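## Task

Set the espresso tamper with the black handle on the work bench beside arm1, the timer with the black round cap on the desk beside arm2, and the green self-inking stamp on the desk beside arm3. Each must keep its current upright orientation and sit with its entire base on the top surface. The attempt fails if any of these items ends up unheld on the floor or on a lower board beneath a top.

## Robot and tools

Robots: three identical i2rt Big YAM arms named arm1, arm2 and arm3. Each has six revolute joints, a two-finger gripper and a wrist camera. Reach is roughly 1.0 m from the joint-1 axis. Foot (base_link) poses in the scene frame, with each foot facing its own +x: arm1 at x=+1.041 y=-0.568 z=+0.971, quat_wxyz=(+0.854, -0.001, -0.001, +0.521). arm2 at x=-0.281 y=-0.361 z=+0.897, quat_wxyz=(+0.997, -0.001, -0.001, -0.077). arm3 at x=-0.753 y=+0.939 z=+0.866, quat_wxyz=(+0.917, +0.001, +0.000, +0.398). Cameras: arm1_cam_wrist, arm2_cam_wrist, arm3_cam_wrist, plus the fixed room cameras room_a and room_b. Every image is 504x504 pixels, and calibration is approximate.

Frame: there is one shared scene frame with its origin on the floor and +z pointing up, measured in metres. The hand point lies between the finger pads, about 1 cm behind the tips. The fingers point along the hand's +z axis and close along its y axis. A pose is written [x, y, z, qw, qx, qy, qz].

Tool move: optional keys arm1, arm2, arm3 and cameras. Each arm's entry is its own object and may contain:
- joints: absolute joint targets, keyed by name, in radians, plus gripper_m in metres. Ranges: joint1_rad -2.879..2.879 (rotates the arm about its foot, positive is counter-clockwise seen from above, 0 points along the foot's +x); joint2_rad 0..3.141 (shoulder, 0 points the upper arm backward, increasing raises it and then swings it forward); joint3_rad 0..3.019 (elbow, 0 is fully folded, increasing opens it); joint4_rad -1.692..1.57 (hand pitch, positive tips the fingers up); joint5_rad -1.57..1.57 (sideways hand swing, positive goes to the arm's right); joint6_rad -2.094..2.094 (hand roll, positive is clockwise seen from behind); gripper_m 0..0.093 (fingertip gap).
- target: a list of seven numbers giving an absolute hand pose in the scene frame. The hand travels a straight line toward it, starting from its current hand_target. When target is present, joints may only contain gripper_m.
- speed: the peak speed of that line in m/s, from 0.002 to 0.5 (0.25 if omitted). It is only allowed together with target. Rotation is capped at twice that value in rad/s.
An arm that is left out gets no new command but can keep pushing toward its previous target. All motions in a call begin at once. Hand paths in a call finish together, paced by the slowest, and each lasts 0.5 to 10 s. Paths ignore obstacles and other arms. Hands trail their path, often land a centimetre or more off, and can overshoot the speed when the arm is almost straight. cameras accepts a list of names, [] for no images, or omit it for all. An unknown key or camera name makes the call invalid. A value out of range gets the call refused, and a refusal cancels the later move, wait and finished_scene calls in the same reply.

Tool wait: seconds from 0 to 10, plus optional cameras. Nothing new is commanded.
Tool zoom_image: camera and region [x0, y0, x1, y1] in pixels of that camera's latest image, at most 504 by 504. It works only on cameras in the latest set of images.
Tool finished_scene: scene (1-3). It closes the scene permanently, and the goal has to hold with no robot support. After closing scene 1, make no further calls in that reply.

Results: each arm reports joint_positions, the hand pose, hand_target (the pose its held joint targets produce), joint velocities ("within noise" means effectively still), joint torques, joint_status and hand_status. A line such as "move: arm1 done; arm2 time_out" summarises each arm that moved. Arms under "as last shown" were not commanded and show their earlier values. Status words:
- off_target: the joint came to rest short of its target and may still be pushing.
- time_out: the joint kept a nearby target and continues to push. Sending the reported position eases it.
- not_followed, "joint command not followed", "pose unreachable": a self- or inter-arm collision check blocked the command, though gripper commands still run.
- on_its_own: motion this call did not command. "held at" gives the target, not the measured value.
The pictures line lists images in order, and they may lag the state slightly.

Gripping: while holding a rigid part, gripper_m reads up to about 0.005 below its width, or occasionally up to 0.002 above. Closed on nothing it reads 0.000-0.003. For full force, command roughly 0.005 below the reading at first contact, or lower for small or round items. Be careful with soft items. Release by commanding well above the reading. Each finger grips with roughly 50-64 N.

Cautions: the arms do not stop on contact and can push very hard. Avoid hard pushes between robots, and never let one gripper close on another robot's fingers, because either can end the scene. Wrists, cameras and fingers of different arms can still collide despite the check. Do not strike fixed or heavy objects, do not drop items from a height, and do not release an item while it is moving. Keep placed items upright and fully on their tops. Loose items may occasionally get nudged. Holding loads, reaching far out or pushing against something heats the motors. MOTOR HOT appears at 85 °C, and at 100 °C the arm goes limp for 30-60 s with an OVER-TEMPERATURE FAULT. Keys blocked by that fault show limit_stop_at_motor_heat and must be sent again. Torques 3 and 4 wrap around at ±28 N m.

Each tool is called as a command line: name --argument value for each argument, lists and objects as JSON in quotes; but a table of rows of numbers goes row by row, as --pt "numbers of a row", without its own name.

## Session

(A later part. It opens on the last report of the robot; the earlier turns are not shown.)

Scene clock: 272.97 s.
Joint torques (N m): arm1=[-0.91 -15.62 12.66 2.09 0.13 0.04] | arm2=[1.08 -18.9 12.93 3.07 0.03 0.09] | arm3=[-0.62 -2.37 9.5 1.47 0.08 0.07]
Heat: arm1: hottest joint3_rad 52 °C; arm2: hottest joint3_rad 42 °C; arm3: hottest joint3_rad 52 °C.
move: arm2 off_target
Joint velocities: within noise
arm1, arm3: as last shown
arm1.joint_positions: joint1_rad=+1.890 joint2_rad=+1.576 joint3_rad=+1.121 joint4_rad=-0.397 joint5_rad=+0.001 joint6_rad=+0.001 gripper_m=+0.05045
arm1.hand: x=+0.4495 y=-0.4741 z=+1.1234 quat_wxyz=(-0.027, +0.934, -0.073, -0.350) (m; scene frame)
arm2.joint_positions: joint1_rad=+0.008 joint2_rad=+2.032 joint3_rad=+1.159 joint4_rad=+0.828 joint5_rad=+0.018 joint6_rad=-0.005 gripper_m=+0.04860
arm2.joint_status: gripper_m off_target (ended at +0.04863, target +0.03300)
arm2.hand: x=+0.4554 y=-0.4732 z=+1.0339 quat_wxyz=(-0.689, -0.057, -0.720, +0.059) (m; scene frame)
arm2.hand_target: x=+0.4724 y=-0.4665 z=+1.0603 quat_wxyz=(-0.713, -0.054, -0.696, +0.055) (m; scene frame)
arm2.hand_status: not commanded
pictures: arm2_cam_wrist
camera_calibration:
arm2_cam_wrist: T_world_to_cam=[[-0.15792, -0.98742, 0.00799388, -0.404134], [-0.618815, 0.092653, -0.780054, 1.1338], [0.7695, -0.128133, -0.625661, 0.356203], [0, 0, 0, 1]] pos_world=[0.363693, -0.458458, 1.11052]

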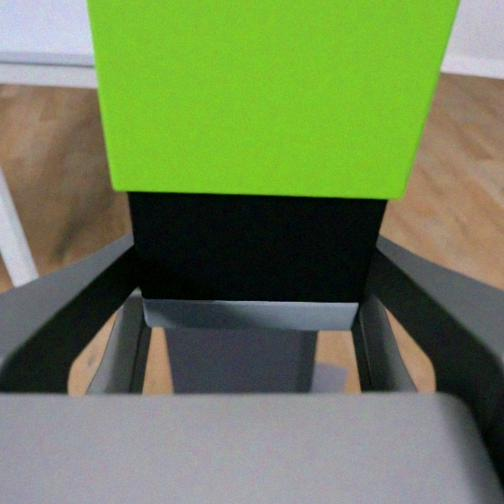

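move --arm1 '{"joints":{"gripper_m":0.085}}' --arm3 '{"target":[-0.66,1.16,1.28,0.319,-0.510,0.770,0.211],"speed":0.4}' --cameras '["arm2_cam_wrist"]'

move --arm1 '{"target":[0.525,-0.486,1.27,0.0303,-0.9177,0.0714,0.3895]}' --arm3 '{"joints":{"joint1_rad":-2.04}}' --cameras '["arm2_cam_wrist"]'

move --arm1 '{"joints":{"joint1_rad":1.5}}' --arm2 '{"joints":{"joint1_rad":2.07}}' --arm3 '{"target":[-0.572,0.475,1.295,0.3332,0.5240,0.7483,-0.2333]}' --cameras '["arm2_cam_wrist","arm3_cam_wrist"]'

Scene clock: 288.70 s.
Joint torques (N m): arm1=[-0.85 -15.62 12.16 2 0.1 0.04] | arm2=[0.97 -19.6 12.81 2.96 0.04 0.12] | arm3=[-1.67 2.9 12.7 1.4 -0.24 -0.04]
Heat: arm1: hottest joint3_rad 53 °C; arm2: hottest joint3_rad 43 °C; arm3: hottest joint3_rad 53 °C.
move: arm1 done; arm3 off_target
Joint velocities: within noise
arm1.joint_positions: joint1_rad=+1.890 joint2_rad=+1.576 joint3_rad=+1.128 joint4_rad=-0.394 joint5_rad=+0.002 joint6_rad=+0.001 gripper_m=+0.08493
arm1.joint_status: all done
arm1.hand: x=+0.4465 y=-0.4735 z=+1.1275 quat_wxyz=(-0.028, +0.932, -0.074, -0.354) (m; scene frame)
arm1.hand_target: x=+0.4216 y=-0.4727 z=+1.1600 quat_wxyz=(-0.030, +0.918, -0.071, -0.390) (m; scene frame)
arm1.hand_status: not commanded
arm2: as last shown
arm2.hand: x=+0.4554 y=-0.4732 z=+1.0336 quat_wxyz=(-0.689, -0.057, -0.720, +0.059) (m; scene frame)
arm2.hand_target: x=+0.4724 y=-0.4665 z=+1.0601 quat_wxyz=(-0.713, -0.054, -0.697, +0.055) (m; scene frame)
arm3.joint_positions: joint1_rad=+0.378 joint2_rad=+0.556 joint3_rad=+1.046 joint4_rad=-1.325 joint5_rad=+0.021 joint6_rad=+0.017 gripper_m=+0.08996
arm3.joint_status: not commanded
arm3.hand: x=-0.6611 y=+1.1599 z=+1.2506 quat_wxyz=(-0.301, +0.516, -0.777, -0.198) (m; scene frame)
arm3.hand_target: x=-0.6605 y=+1.1591 z=+1.2792 quat_wxyz=(-0.319, +0.510, -0.770, -0.211) (m; scene frame)
arm3.hand_status: off_target (0.029 m and 2.8 deg from the pose sent, 0.269 m and 0.7 deg at the start; pose on its path clipped on 17 of 55 steps)
pictures: arm2_cam_wrist
camera_calibration:
arm2_cam_wrist: T_world_to_cam=[[-0.157836, -0.987433, 0.00798926, -0.404164], [-0.619105, 0.092651, -0.779823, 1.13349], [0.769283, -0.12803, -0.625948, 0.356522], [0, 0, 0, 1]] pos_world=[0.363691, -0.458458, 1.11032]

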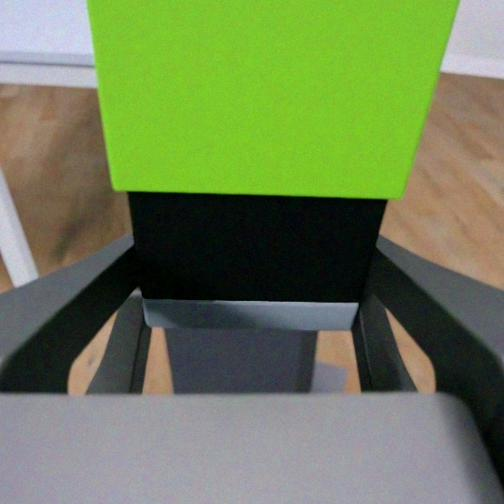

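Scene clock: 290.97 s.
Joint torques (N m): arm1=[-1.32 -12.16 9.4 1.07 -0.01 0] | arm2=[0.97 -19.14 12.9 2.95 0.06 0.15] | arm3=[-1.85 2.9 12.77 1.37 -0.19 -0.05]
Heat: arm1: hottest joint3_rad 53 °C; arm2: hottest joint3_rad 43 °C; arm3: hottest joint3_rad 54 °C.
move: arm1 done; arm3 done
Joint velocities: within noise
arm1.joint_positions: joint1_rad=+1.890 joint2_rad=+1.239 joint3_rad=+1.128 joint4_rad=-0.655 joint5_rad=+0.002 joint6_rad=+0.001 gripper_m=+0.08493
arm1.joint_status: not commanded
arm1.hand: x=+0.5254 y=-0.4857 z=+1.2659 quat_wxyz=(-0.030, +0.918, -0.072, -0.389) (m; scene frame)
arm1.hand_target: x=+0.5250 y=-0.4860 z=+1.2700 quat_wxyz=(-0.030, +0.918, -0.071, -0.390) (m; scene frame)
arm1.hand_status: done (0.004 m and 0.1 deg from the pose sent, 0.163 m and 4.4 deg at the start)
arm2: as last shown
arm3.joint_positions: joint1_rad=-2.031 joint2_rad=+0.556 joint3_rad=+1.046 joint4_rad=-1.325 joint5_rad=+0.020 joint6_rad=+0.017 gripper_m=+0.08998
arm3.joint_status: all done
arm3.hand: x=-0.6721 y=+0.7128 z=+1.2496 quat_wxyz=(-0.291, -0.541, -0.761, +0.210) (m; scene frame)
arm3.hand_target: x=-0.6737 y=+0.7125 z=+1.2783 quat_wxyz=(-0.309, -0.537, -0.752, +0.223) (m; scene frame)
arm3.hand_status: not commanded
pictures: arm2_cam_wrist
camera_calibration:
arm2_cam_wrist: T_world_to_cam=[[-0.157836, -0.987433, 0.00798926, -0.404164], [-0.619105, 0.092651, -0.779823, 1.13349], [0.769283, -0.12803, -0.625948, 0.356522], [0, 0, 0, 1]] pos_world=[0.363691, -0.458458, 1.11032]

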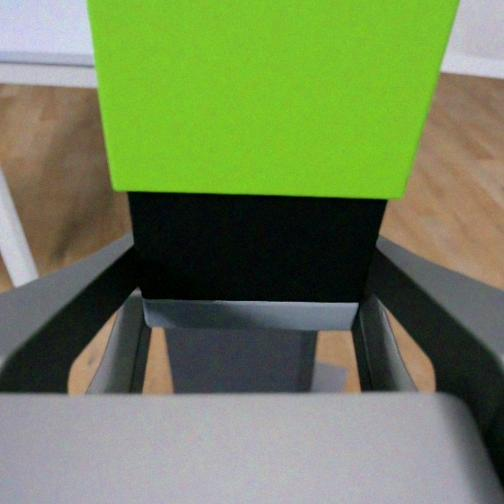

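Scene clock: 293.07 s.
Joint torques (N m): arm1=[-1.44 -12.16 9.39 1.06 -0.01 0] | arm2=[-0.03 -20.6 10.22 3.06 -0.03 0.11] | arm3=[-0.44 -5.89 14.24 2.4 -0.06 0.06]
Heat: arm1: hottest joint3_rad 52 °C; arm2: hottest joint3_rad 43 °C; arm3: hottest joint3_rad 54 °C.
move: arm1 done; arm2 done; arm3 off_target
Joint velocities: within noise
arm1.joint_positions: joint1_rad=+1.501 joint2_rad=+1.239 joint3_rad=+1.128 joint4_rad=-0.655 joint5_rad=+0.002 joint6_rad=+0.001 gripper_m=+0.08493
arm1.joint_status: all done
arm1.hand: x=+0.5947 y=-0.2969 z=+1.2658 quat_wxyz=(-0.105, +0.887, -0.248, -0.376) (m; scene frame)
arm1.hand_target: x=+0.5946 y=-0.2962 z=+1.2699 quat_wxyz=(-0.106, +0.887, -0.248, -0.376) (m; scene frame)
arm1.hand_status: not commanded
arm2.joint_positions: joint1_rad=+2.072 joint2_rad=+2.039 joint3_rad=+1.193 joint4_rad=+0.828 joint5_rad=+0.018 joint6_rad=-0.005 gripper_m=+0.04854
arm2.joint_status: all done
arm2.hand: x=-0.5332 y=+0.3503 z=+1.0432 quat_wxyz=(-0.409, +0.582, -0.414, -0.568) (m; scene frame)
arm2.hand_target: x=-0.5335 y=+0.3566 z=+1.0586 quat_wxyz=(-0.417, +0.568, -0.409, -0.580) (m; scene frame)
arm2.hand_status: not commanded
arm3.joint_positions: joint1_rad=-2.019 joint2_rad=+1.168 joint3_rad=+1.336 joint4_rad=-0.981 joint5_rad=+0.021 joint6_rad=+0.017 gripper_m=+0.08998
arm3.joint_status: not commanded
arm3.hand: x=-0.5812 y=+0.4867 z=+1.2543 quat_wxyz=(-0.300, -0.534, -0.761, +0.214) (m; scene frame)
arm3.hand_target: x=-0.5731 y=+0.4778 z=+1.2947 quat_wxyz=(-0.334, -0.524, -0.748, +0.233) (m; scene frame)
arm3.hand_status: off_target (0.043 m and 4.7 deg from the pose sent, 0.262 m and 6.1 deg at the start)
pictures: arm2_cam_wrist, arm3_cam_wrist
camera_calibration:
arm2_cam_wrist: T_world_to_cam=[[0.944883, 0.327331, 0.00716695, 0.381123], [0.204141, -0.571883, -0.794529, 1.13971], [-0.255975, 0.752199, -0.607184, 0.353906], [0, 0, 0, 1]] pos_world=[-0.502188, 0.260821, 1.11769]
arm3_cam_wrist: T_world_to_cam=[[-0.93957, -0.342355, -0.000378559, -0.378802], [-0.339478, 0.931815, -0.128362, -0.486152], [0.044298, -0.120476, -0.991727, 1.45288], [0, 0, 0, 1]] pos_world=[-0.585309, 0.498356, 1.37831]

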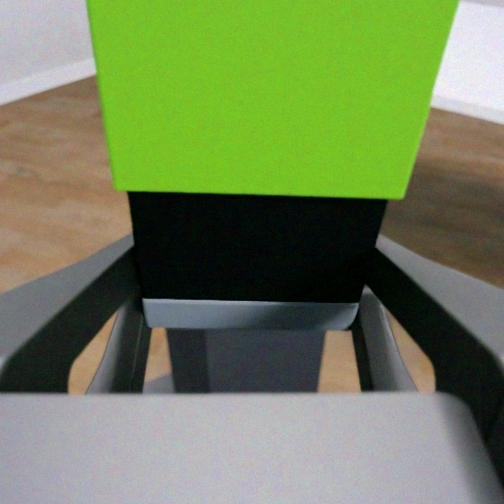

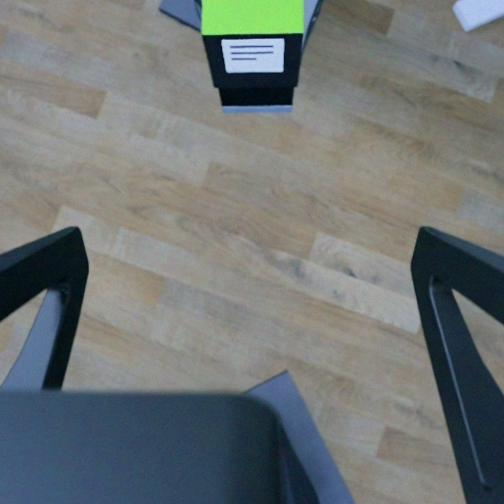

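move --arm3 '{"target":[-0.529,0.331,1.176,0.3332,0.5240,0.7483,-0.2333],"speed":0.15}' --cameras '["arm2_cam_wrist","arm3_cam_wrist"]'

Scene clock: 313.80 s.
Joint torques (N m): arm1=[-1.49 -12.16 9.37 1.06 -0.01 0] | arm2=[0.03 -20.19 10.3 2.84 0 0.12] | arm3=[-2.14 -10.93 14.12 2.47 -0.25 -0.08]
Heat: arm1: hottest joint3_rad 49 °C; arm2: hottest joint3_rad 42 °C; arm3: hottest joint3_rad 55 °C.
move: arm3 off_target
Joint velocities: within noise
arm1, arm2: as last shown
arm3.joint_positions: joint1_rad=-2.026 joint2_rad=+1.534 joint3_rad=+1.380 joint4_rad=-0.659 joint5_rad=+0.008 joint6_rad=+0.011 gripper_m=+0.08998
arm3.joint_status: not commanded
arm3.hand: x=-0.5327 y=+0.3550 z=+1.1374 quat_wxyz=(-0.303, -0.533, -0.761, +0.211) (m; scene frame)
arm3.hand_target: x=-0.5302 y=+0.3343 z=+1.1762 quat_wxyz=(-0.333, -0.524, -0.748, +0.234) (m; scene frame)
arm3.hand_status: off_target (0.046 m and 4.7 deg from the pose sent, 0.182 m and 4.7 deg at the start)
pictures: arm2_cam_wrist, arm3_cam_wrist
camera_calibration:
arm2_cam_wrist: T_world_to_cam=[[0.944883, 0.327331, 0.00716695, 0.381123], [0.204141, -0.571883, -0.794529, 1.13971], [-0.255975, 0.752199, -0.607184, 0.353906], [0, 0, 0, 1]] pos_world=[-0.502188, 0.260821, 1.11769]
arm3_cam_wrist: T_world_to_cam=[[-0.937573, -0.347735, -0.0061224, -0.36889], [-0.344134, 0.930122, -0.12824, -0.36408], [0.050288, -0.118127, -0.991724, 1.32139], [0, 0, 0, 1]] pos_world=[-0.537604, 0.366455, 1.26151]

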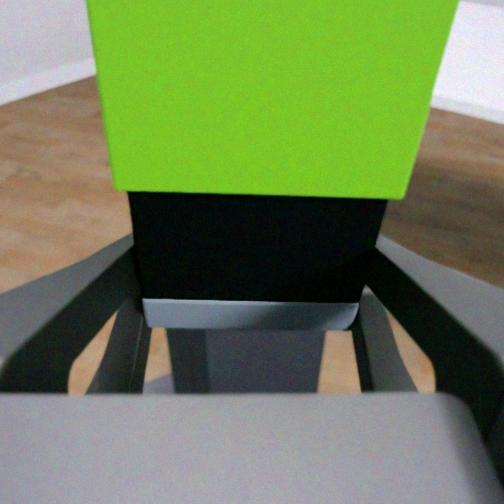

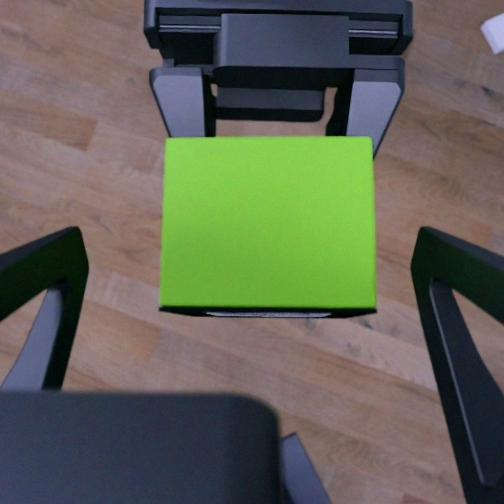

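move --arm3 '{"target":[-0.534,0.322,1.175,0.3332,0.5240,0.7483,-0.2333],"speed":0.1}' --cameras '["arm3_cam_wrist"]'

move --arm3 '{"joints":{"gripper_m":0.041}}' --cameras '["arm2_cam_wrist","arm3_cam_wrist"]'

Scene clock: 322.50 s.
Joint torques (N m): arm1=[-1.44 -12.16 9.39 1.06 -0.01 0] | arm2=[0.09 -19.96 10.25 2.99 0.02 0.1] | arm3=[-2.02 -10.7 14.2 2.45 -0.24 -0.09]
Heat: arm1: hottest joint3_rad 49 °C; arm2: hottest joint3_rad 42 °C; arm3: hottest joint3_rad 55 °C.
move: arm3 off_target
Joint velocities: within noise
arm1, arm2: as last shown
arm3.joint_positions: joint1_rad=-2.042 joint2_rad=+1.546 joint3_rad=+1.397 joint4_rad=-0.659 joint5_rad=-0.003 joint6_rad=+0.002 gripper_m=+0.08998
arm3.joint_status: not commanded
arm3.hand: x=-0.5380 y=+0.3468 z=+1.1395 quat_wxyz=(-0.305, -0.533, -0.760, +0.212) (m; scene frame)
arm3.hand_target: x=-0.5352 y=+0.3252 z=+1.1753 quat_wxyz=(-0.333, -0.524, -0.748, +0.234) (m; scene frame)
arm3.hand_status: off_target (0.044 m and 4.4 deg from the pose sent, 0.050 m and 4.7 deg at the start)
pictures: arm3_cam_wrist
camera_calibration:
arm3_cam_wrist: T_world_to_cam=[[-0.937954, -0.346676, -0.00758036, -0.375644], [-0.342655, 0.929986, -0.133089, -0.351654], [0.0531885, -0.122234, -0.991075, 1.32488], [0, 0, 0, 1]] pos_world=[-0.543301, 0.358752, 1.26341]

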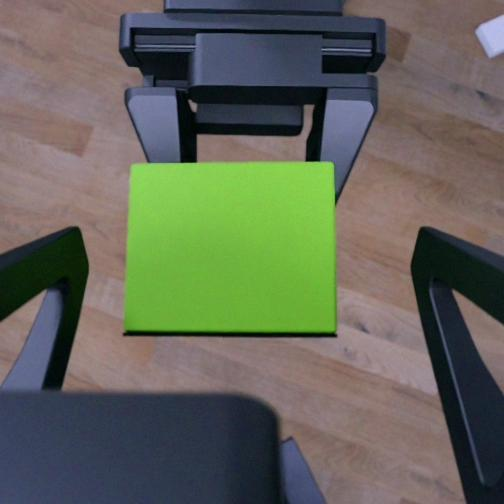

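Scene clock: 323.13 s.
Joint torques (N m): arm1=[-1.55 -12.16 9.4 1.06 -0.01 0] | arm2=[-0.32 -19.66 10.15 2.78 0.05 0.12] | arm3=[-1.96 -10.7 14.23 2.51 -0.07 -0.08]
Heat: arm1: hottest joint3_rad 49 °C; arm2: hottest joint3_rad 42 °C; arm3: hottest joint3_rad 55 °C.
move: arm3 off_target
Joint velocities: within noise
arm1: as last shown
arm2.joint_positions: joint1_rad=+2.073 joint2_rad=+2.039 joint3_rad=+1.193 joint4_rad=+0.828 joint5_rad=+0.017 joint6_rad=-0.005 gripper_m=+0.04854
arm2.joint_status: not commanded
arm2.hand: x=-0.5343 y=+0.3499 z=+1.0432 quat_wxyz=(-0.409, +0.582, -0.413, -0.568) (m; scene frame)
arm2.hand_target: x=-0.5336 y=+0.3566 z=+1.0586 quat_wxyz=(-0.417, +0.568, -0.409, -0.581) (m; scene frame)
arm2.hand_status: not commanded
arm3.joint_positions: joint1_rad=-2.042 joint2_rad=+1.546 joint3_rad=+1.398 joint4_rad=-0.659 joint5_rad=-0.008 joint6_rad=+0.001 gripper_m=+0.05153
arm3.joint_status: gripper_m off_target (ended at +0.05156, target +0.04100)
arm3.hand: x=-0.5372 y=+0.3470 z=+1.1394 quat_wxyz=(-0.306, -0.532, -0.761, +0.210) (m; scene frame)
arm3.hand_target: x=-0.5353 y=+0.3251 z=+1.1751 quat_wxyz=(-0.333, -0.524, -0.748, +0.234) (m; scene frame)
arm3.hand_status: not commanded
pictures: arm2_cam_wrist, arm3_cam_wrist
camera_calibration:
arm2_cam_wrist: T_world_to_cam=[[0.943989, 0.3299, 0.00709913, 0.381038], [0.205643, -0.57134, -0.794532, 1.14034], [-0.25806, 0.75149, -0.60718, 0.353031], [0, 0, 0, 1]] pos_world=[-0.503097, 0.260521, 1.11769]
arm3_cam_wrist: T_world_to_cam=[[-0.936708, -0.349949, -0.0106576, -0.369528], [-0.345526, 0.928921, -0.133107, -0.352668], [0.0564808, -0.121, -0.991044, 1.32617], [0, 0, 0, 1]] pos_world=[-0.542899, 0.358751, 1.26341]

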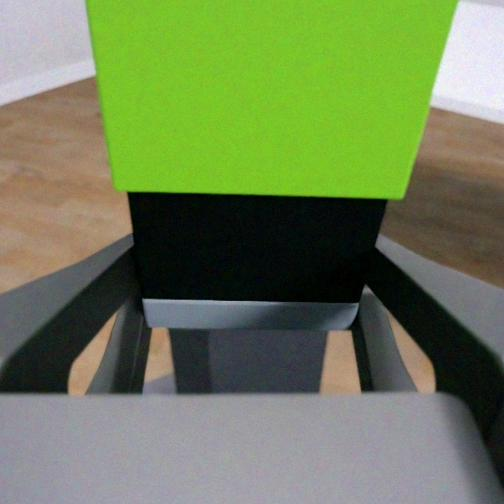

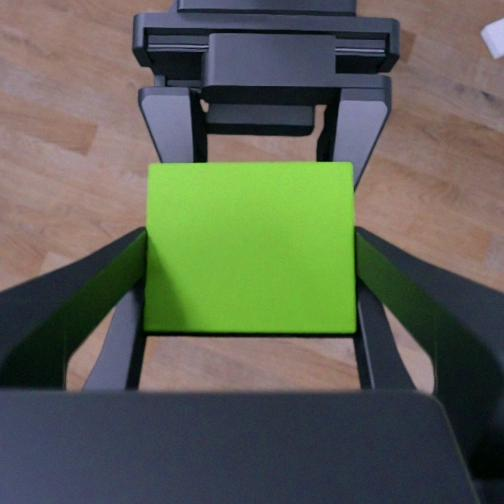

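move --arm2 '{"joints":{"gripper_m":0.085}}' --cameras '["arm3_cam_wrist"]'

move --arm2 '{"target":[-0.482,0.190,1.06,0.417,-0.568,0.409,0.581]}' --cameras '["arm3_cam_wrist"]'

move --arm3 '{"joints":{"joint1_rad":0.9}}' --cameras '["arm3_cam_wrist","arm2_cam_wrist"]'

Scene clock: 332.03 s.
Joint torques (N m): arm1=[-1.49 -12.16 9.4 1.06 -0.01 0] | arm2=[-0.21 -20.13 10.33 2.95 0.09 0.15] | arm3=[-2.08 -11.22 14.22 2.48 -0.06 -0.07]
Heat: arm1: hottest joint3_rad 48 °C; arm2: hottest joint3_rad 42 °C; arm3: hottest joint3_rad 56 °C.
move: arm2 done
Joint velocities: within noise
arm1: as last shown
arm2.joint_positions: joint1_rad=+2.073 joint2_rad=+2.039 joint3_rad=+1.193 joint4_rad=+0.829 joint5_rad=+0.017 joint6_rad=-0.006 gripper_m=+0.08487
arm2.joint_status: all done
arm2.hand: x=-0.5343 y=+0.3499 z=+1.0434 quat_wxyz=(-0.409, +0.582, -0.413, -0.569) (m; scene frame)
arm2.hand_target: x=-0.5336 y=+0.3566 z=+1.0586 quat_wxyz=(-0.417, +0.568, -0.409, -0.581) (m; scene frame)
arm2.hand_status: not commanded
arm3.joint_positions: joint1_rad=-2.042 joint2_rad=+1.551 joint3_rad=+1.398 joint4_rad=-0.659 joint5_rad=-0.008 joint6_rad=+0.001 gripper_m=+0.05153
arm3.joint_status: not commanded
arm3.hand: x=-0.5370 y=+0.3464 z=+1.1369 quat_wxyz=(-0.304, -0.532, -0.762, +0.209) (m; scene frame)
arm3.hand_target: x=-0.5352 y=+0.3252 z=+1.1753 quat_wxyz=(-0.333, -0.524, -0.748, +0.234) (m; scene frame)
arm3.hand_status: not commanded
pictures: arm3_cam_wrist
camera_calibration:
arm3_cam_wrist: T_world_to_cam=[[-0.936554, -0.350375, -0.0101992, -0.369779], [-0.346232, 0.929235, -0.129017, -0.357555], [0.0546819, -0.1173, -0.99159, 1.32193], [0, 0, 0, 1]] pos_world=[-0.5424, 0.357754, 1.26091]

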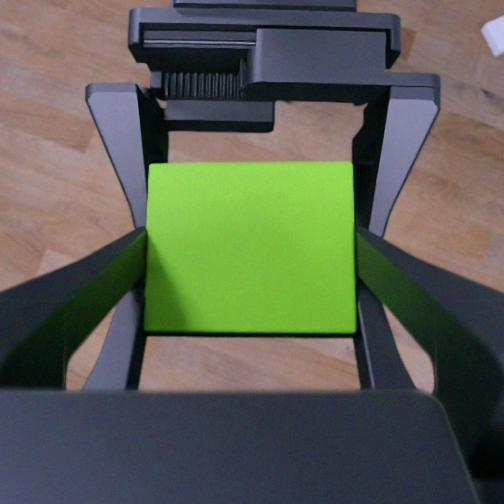

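Scene clock: 333.47 s.
Joint torques (N m): arm1=[-1.49 -12.16 9.39 1.06 -0.01 0] | arm2=[0.91 -16.5 6.42 3.02 0.02 0.13] | arm3=[-2.02 -11.22 14.17 2.43 -0.07 -0.07]
Heat: arm1: hottest joint3_rad 48 °C; arm2: hottest joint3_rad 41 °C; arm3: hottest joint3_rad 56 °C.
move: arm2 off_target
Joint velocities: within noise
arm1, arm3: as last shown
arm2.joint_positions: joint1_rad=+2.076 joint2_rad=+1.773 joint3_rad=+0.679 joint4_rad=+1.069 joint5_rad=+0.034 joint6_rad=-0.006 gripper_m=+0.08496
arm2.joint_status: not commanded
arm2.hand: x=-0.4766 y=+0.1934 z=+1.0385 quat_wxyz=(-0.411, +0.582, -0.418, -0.563) (m; scene frame)
arm2.hand_target: x=-0.4818 y=+0.1901 z=+1.0597 quat_wxyz=(-0.417, +0.568, -0.409, -0.581) (m; scene frame)
arm2.hand_status: off_target (0.022 m and 2.8 deg from the pose sent, 0.169 m and 2.4 deg at the start)
arm3.joint_positions: joint1_rad=-2.042 joint2_rad=+1.551 joint3_rad=+1.398 joint4_rad=-0.659 joint5_rad=-0.008 joint6_rad=+0.000 gripper_m=+0.05153
pictures: arm3_cam_wrist
camera_calibration:
arm3_cam_wrist: T_world_to_cam=[[-0.936462, -0.350632, -0.0098455, -0.370083], [-0.346529, 0.929126, -0.129006, -0.35769], [0.0543814, -0.117398, -0.991595, 1.32181], [0, 0, 0, 1]] pos_world=[-0.5424, 0.357754, 1.26091]

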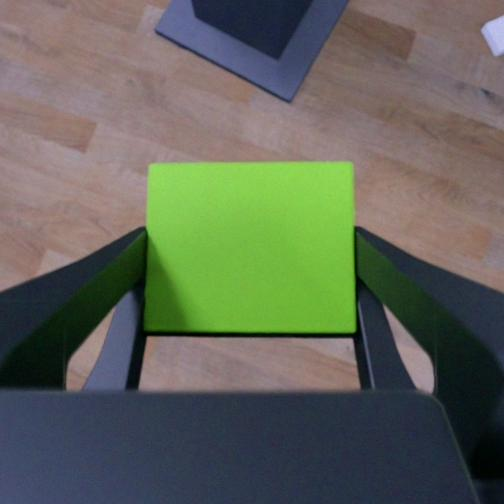

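Scene clock: 336.07 s.
Joint torques (N m): arm1=[-1.49 -12.16 9.39 1.06 -0.01 0] | arm2=[1.14 -16.32 6.19 2.88 0.06 0.11] | arm3=[-1.79 -14.15 12.78 1.77 -0.04 -0.07]
Heat: arm1: hottest joint3_rad 48 °C; arm2: hottest joint3_rad 41 °C; arm3: hottest joint3_rad 57 °C.
move: arm3 done
Joint velocities: within noise
arm1, arm2: as last shown
arm2.hand_target: x=-0.4818 y=+0.1901 z=+1.0596 quat_wxyz=(-0.417, +0.568, -0.409, -0.581) (m; scene frame)
arm3.joint_positions: joint1_rad=+0.906 joint2_rad=+1.585 joint3_rad=+1.418 joint4_rad=-0.644 joint5_rad=-0.009 joint6_rad=+0.000 gripper_m=+0.05160
arm3.joint_status: all done
arm3.hand: x=-0.8526 y=+1.5735 z=+1.1324 quat_wxyz=(-0.238, +0.706, -0.603, -0.285) (m; scene frame)
arm3.hand_target: x=-0.8494 y=+1.5820 z=+1.1785 quat_wxyz=(-0.265, +0.694, -0.593, -0.312) (m; scene frame)
arm3.hand_status: not commanded
pictures: arm2_cam_wrist, arm3_cam_wrist
camera_calibration:
arm2_cam_wrist: T_world_to_cam=[[0.948419, 0.316917, 0.00804063, 0.381879], [0.200197, -0.579066, -0.790319, 1.02983], [-0.24581, 0.751163, -0.612643, 0.49432], [0, 0, 0, 1]] pos_world=[-0.446842, 0.104002, 1.11367]
arm3_cam_wrist: T_world_to_cam=[[0.986186, 0.165167, -0.0125502, 0.595355], [0.162014, -0.97758, -0.134492, 1.8322], [-0.0344824, 0.130601, -0.990835, 1.01179], [0, 0, 0, 1]] pos_world=[-0.849084, 1.56065, 1.25641]

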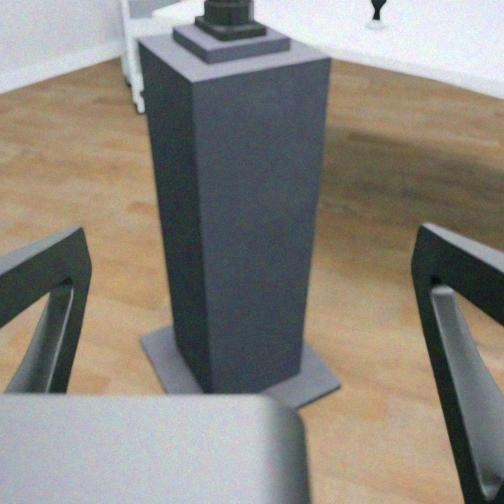

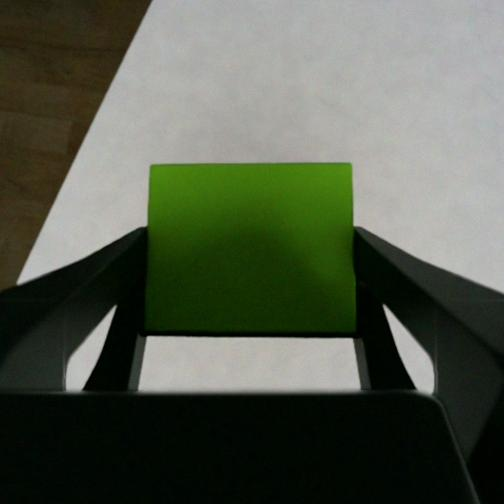

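move --arm3 '{"target":[-0.848,1.582,0.985,0.250,-0.701,0.599,0.298],"speed":0.2}' --arm2 '{"joints":{"joint1_rad":1.4}}' --cameras '["arm3_cam_wrist"]'

Scene clock: 354.17 s.
Joint torques (N m): arm1=[-1.44 -12.16 9.37 1.05 -0.01 0] | arm2=[0.09 -16.79 6.28 2.82 -0.05 0.12] | arm3=[-1.79 -13.16 8.13 2.69 -0.26 -0.07]
Heat: arm1: hottest joint3_rad 47 °C; arm2: hottest joint2_rad 39 °C; arm3: hottest joint3_rad 60 °C.
move: arm2 done; arm3 off_target
Joint velocities: within noise
arm1: as last shown
arm2.joint_positions: joint1_rad=+1.407 joint2_rad=+1.773 joint3_rad=+0.679 joint4_rad=+1.069 joint5_rad=+0.037 joint6_rad=-0.006 gripper_m=+0.08496
arm2.joint_status: all done
arm2.hand: x=-0.0901 y=+0.1953 z=+1.0389 quat_wxyz=(-0.575, +0.411, -0.586, -0.396) (m; scene frame)
arm2.hand_target: x=-0.0865 y=+0.1926 z=+1.0600 quat_wxyz=(-0.588, +0.397, -0.576, -0.406) (m; scene frame)
arm2.hand_status: not commanded
arm3.joint_positions: joint1_rad=+0.904 joint2_rad=+1.732 joint3_rad=+1.165 joint4_rad=-0.237 joint5_rad=-0.011 joint6_rad=-0.001 gripper_m=+0.05160
arm3.joint_status: not commanded
arm3.hand: x=-0.8523 y=+1.5753 z=+0.9773 quat_wxyz=(-0.240, +0.705, -0.602, -0.288) (m; scene frame)
arm3.hand_target: x=-0.8478 y=+1.5818 z=+0.9850 quat_wxyz=(-0.250, +0.700, -0.599, -0.298) (m; scene frame)
arm3.hand_status: off_target (0.011 m and 1.7 deg from the pose sent, 0.148 m and 2.1 deg at the start)
pictures: arm3_cam_wrist
camera_calibration:
arm3_cam_wrist: T_world_to_cam=[[0.986107, 0.165558, -0.0135465, 0.593086], [0.16201, -0.976568, -0.14166, 1.81841], [-0.036682, 0.137497, -0.989823, 0.844067], [0, 0, 0, 1]] pos_world=[-0.848486, 1.56156, 1.10111]

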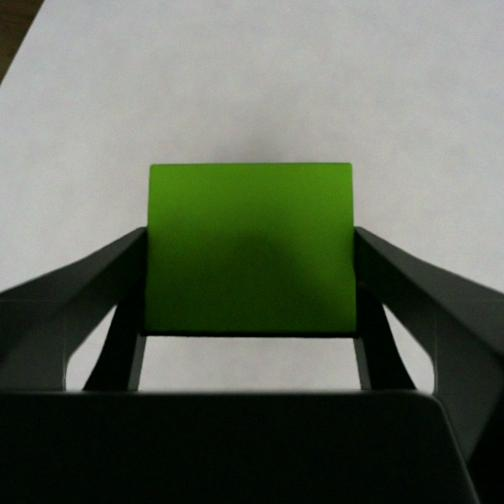

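move --arm3 '{"target":[-0.848,1.582,0.922,0.250,-0.701,0.599,0.298],"speed":0.1}' --cameras '[]'

move --arm3 '{"target":[-0.848,1.582,0.910,0.250,-0.701,0.599,0.298],"speed":0.03}' --cameras '[]'

move --arm3 '{"target":[-0.848,1.582,0.898,0.250,-0.701,0.599,0.298],"speed":0.03}' --cameras '["arm3_cam_wrist"]'

Scene clock: 361.93 s.
Joint torques (N m): arm1=[-1.44 -12.1 9.39 1.06 -0.01 0] | arm2=[-0.62 -16.62 6.26 3 -0.08 0.11] | arm3=[-1.9 -13.1 7.2 2.71 -0.25 -0.07]
Heat: arm1: hottest joint3_rad 47 °C; arm2: hottest joint2_rad 39 °C; arm3: hottest joint3_rad 59 °C.
move: arm3 done
Joint velocities: within noise
arm1.joint_positions: joint1_rad=+1.501 joint2_rad=+1.239 joint3_rad=+1.128 joint4_rad=-0.655 joint5_rad=+0.002 joint6_rad=+0.001 gripper_m=+0.08493
arm1.joint_status: not commanded
arm1.hand: x=+0.5947 y=-0.2969 z=+1.2658 quat_wxyz=(-0.105, +0.887, -0.248, -0.376) (m; scene frame)
arm1.hand_target: x=+0.5946 y=-0.2962 z=+1.2699 quat_wxyz=(-0.106, +0.887, -0.248, -0.376) (m; scene frame)
arm1.hand_status: not commanded
arm2: as last shown
arm2.hand_target: x=-0.0865 y=+0.1926 z=+1.0599 quat_wxyz=(-0.588, +0.397, -0.576, -0.406) (m; scene frame)
arm3.joint_positions: joint1_rad=+0.904 joint2_rad=+1.828 joint3_rad=+1.111 joint4_rad=-0.079 joint5_rad=-0.011 joint6_rad=-0.001 gripper_m=+0.05160
arm3.joint_status: not commanded
arm3.hand: x=-0.8526 y=+1.5766 z=+0.9189 quat_wxyz=(-0.242, +0.704, -0.601, -0.291) (m; scene frame)
arm3.hand_target: x=-0.8479 y=+1.5819 z=+0.9220 quat_wxyz=(-0.250, +0.701, -0.599, -0.298) (m; scene frame)
arm3.hand_status: done (0.008 m and 1.2 deg from the pose sent, 0.056 m and 1.7 deg at the start)
pictures: none
No camera images: "cameras" was empty.

Scene clock: 363.00 s.
Joint torques (N m): arm1=[-1.49 -12.1 9.37 1.07 -0.01 0] | arm2=[-0.38 -16.38 6.37 2.89 -0.04 0.17] | arm3=[-1.96 -12.86 6.93 2.65 -0.26 -0.07]
Heat: arm1: hottest joint3_rad 47 °C; arm2: hottest joint2_rad 39 °C; arm3: hottest joint3_rad 59 °C.
move: arm3 done
Joint velocities: within noise
arm1, arm2: as last shown
arm3.joint_positions: joint1_rad=+0.904 joint2_rad=+1.844 joint3_rad=+1.106 joint4_rad=-0.050 joint5_rad=-0.011 joint6_rad=-0.001 gripper_m=+0.05160
arm3.joint_status: not commanded
arm3.hand: x=-0.8528 y=+1.5782 z=+0.9114 quat_wxyz=(-0.245, +0.703, -0.600, -0.294) (m; scene frame)
arm3.hand_target: x=-0.8480 y=+1.5819 z=+0.9100 quat_wxyz=(-0.250, +0.701, -0.599, -0.298) (m; scene frame)
arm3.hand_status: done (0.006 m and 0.8 deg from the pose sent, 0.011 m and 1.2 deg at the start)
pictures: none
No camera images: "cameras" was empty.

Scene clock: 364.03 s.
Joint torques (N m): arm1=[-1.49 -12.1 9.37 1.07 -0.01 -0.01] | arm2=[-0.44 -16.85 6.2 2.88 -0.07 0.14] | arm3=[-1.85 -12.81 6.72 2.73 -0.24 -0.06]
Heat: arm1: hottest joint3_rad 47 °C; arm2: hottest joint2_rad 39 °C; arm3: hottest joint3_rad 58 °C.
move: arm3 done
Joint velocities: within noise
arm1, arm2: as last shown
arm3.joint_positions: joint1_rad=+0.904 joint2_rad=+1.867 joint3_rad=+1.099 joint4_rad=-0.021 joint5_rad=-0.011 joint6_rad=-0.001 gripper_m=+0.05160
arm3.joint_status: not commanded
arm3.hand: x=-0.8529 y=+1.5784 z=+0.8994 quat_wxyz=(-0.245, +0.703, -0.600, -0.294) (m; scene frame)
arm3.hand_target: x=-0.8480 y=+1.5820 z=+0.8982 quat_wxyz=(-0.250, +0.701, -0.598, -0.298) (m; scene frame)
arm3.hand_status: done (0.006 m and 0.8 deg from the pose sent, 0.015 m and 0.8 deg at the start)
pictures: arm3_cam_wrist
camera_calibration:
arm3_cam_wrist: T_world_to_cam=[[0.985998, 0.166225, -0.0133033, 0.590741], [0.162113, -0.97418, -0.157142, 1.82078], [-0.0390808, 0.152786, -0.987486, 0.738265], [0, 0, 0, 1]] pos_world=[-0.848787, 1.56277, 1.02301]

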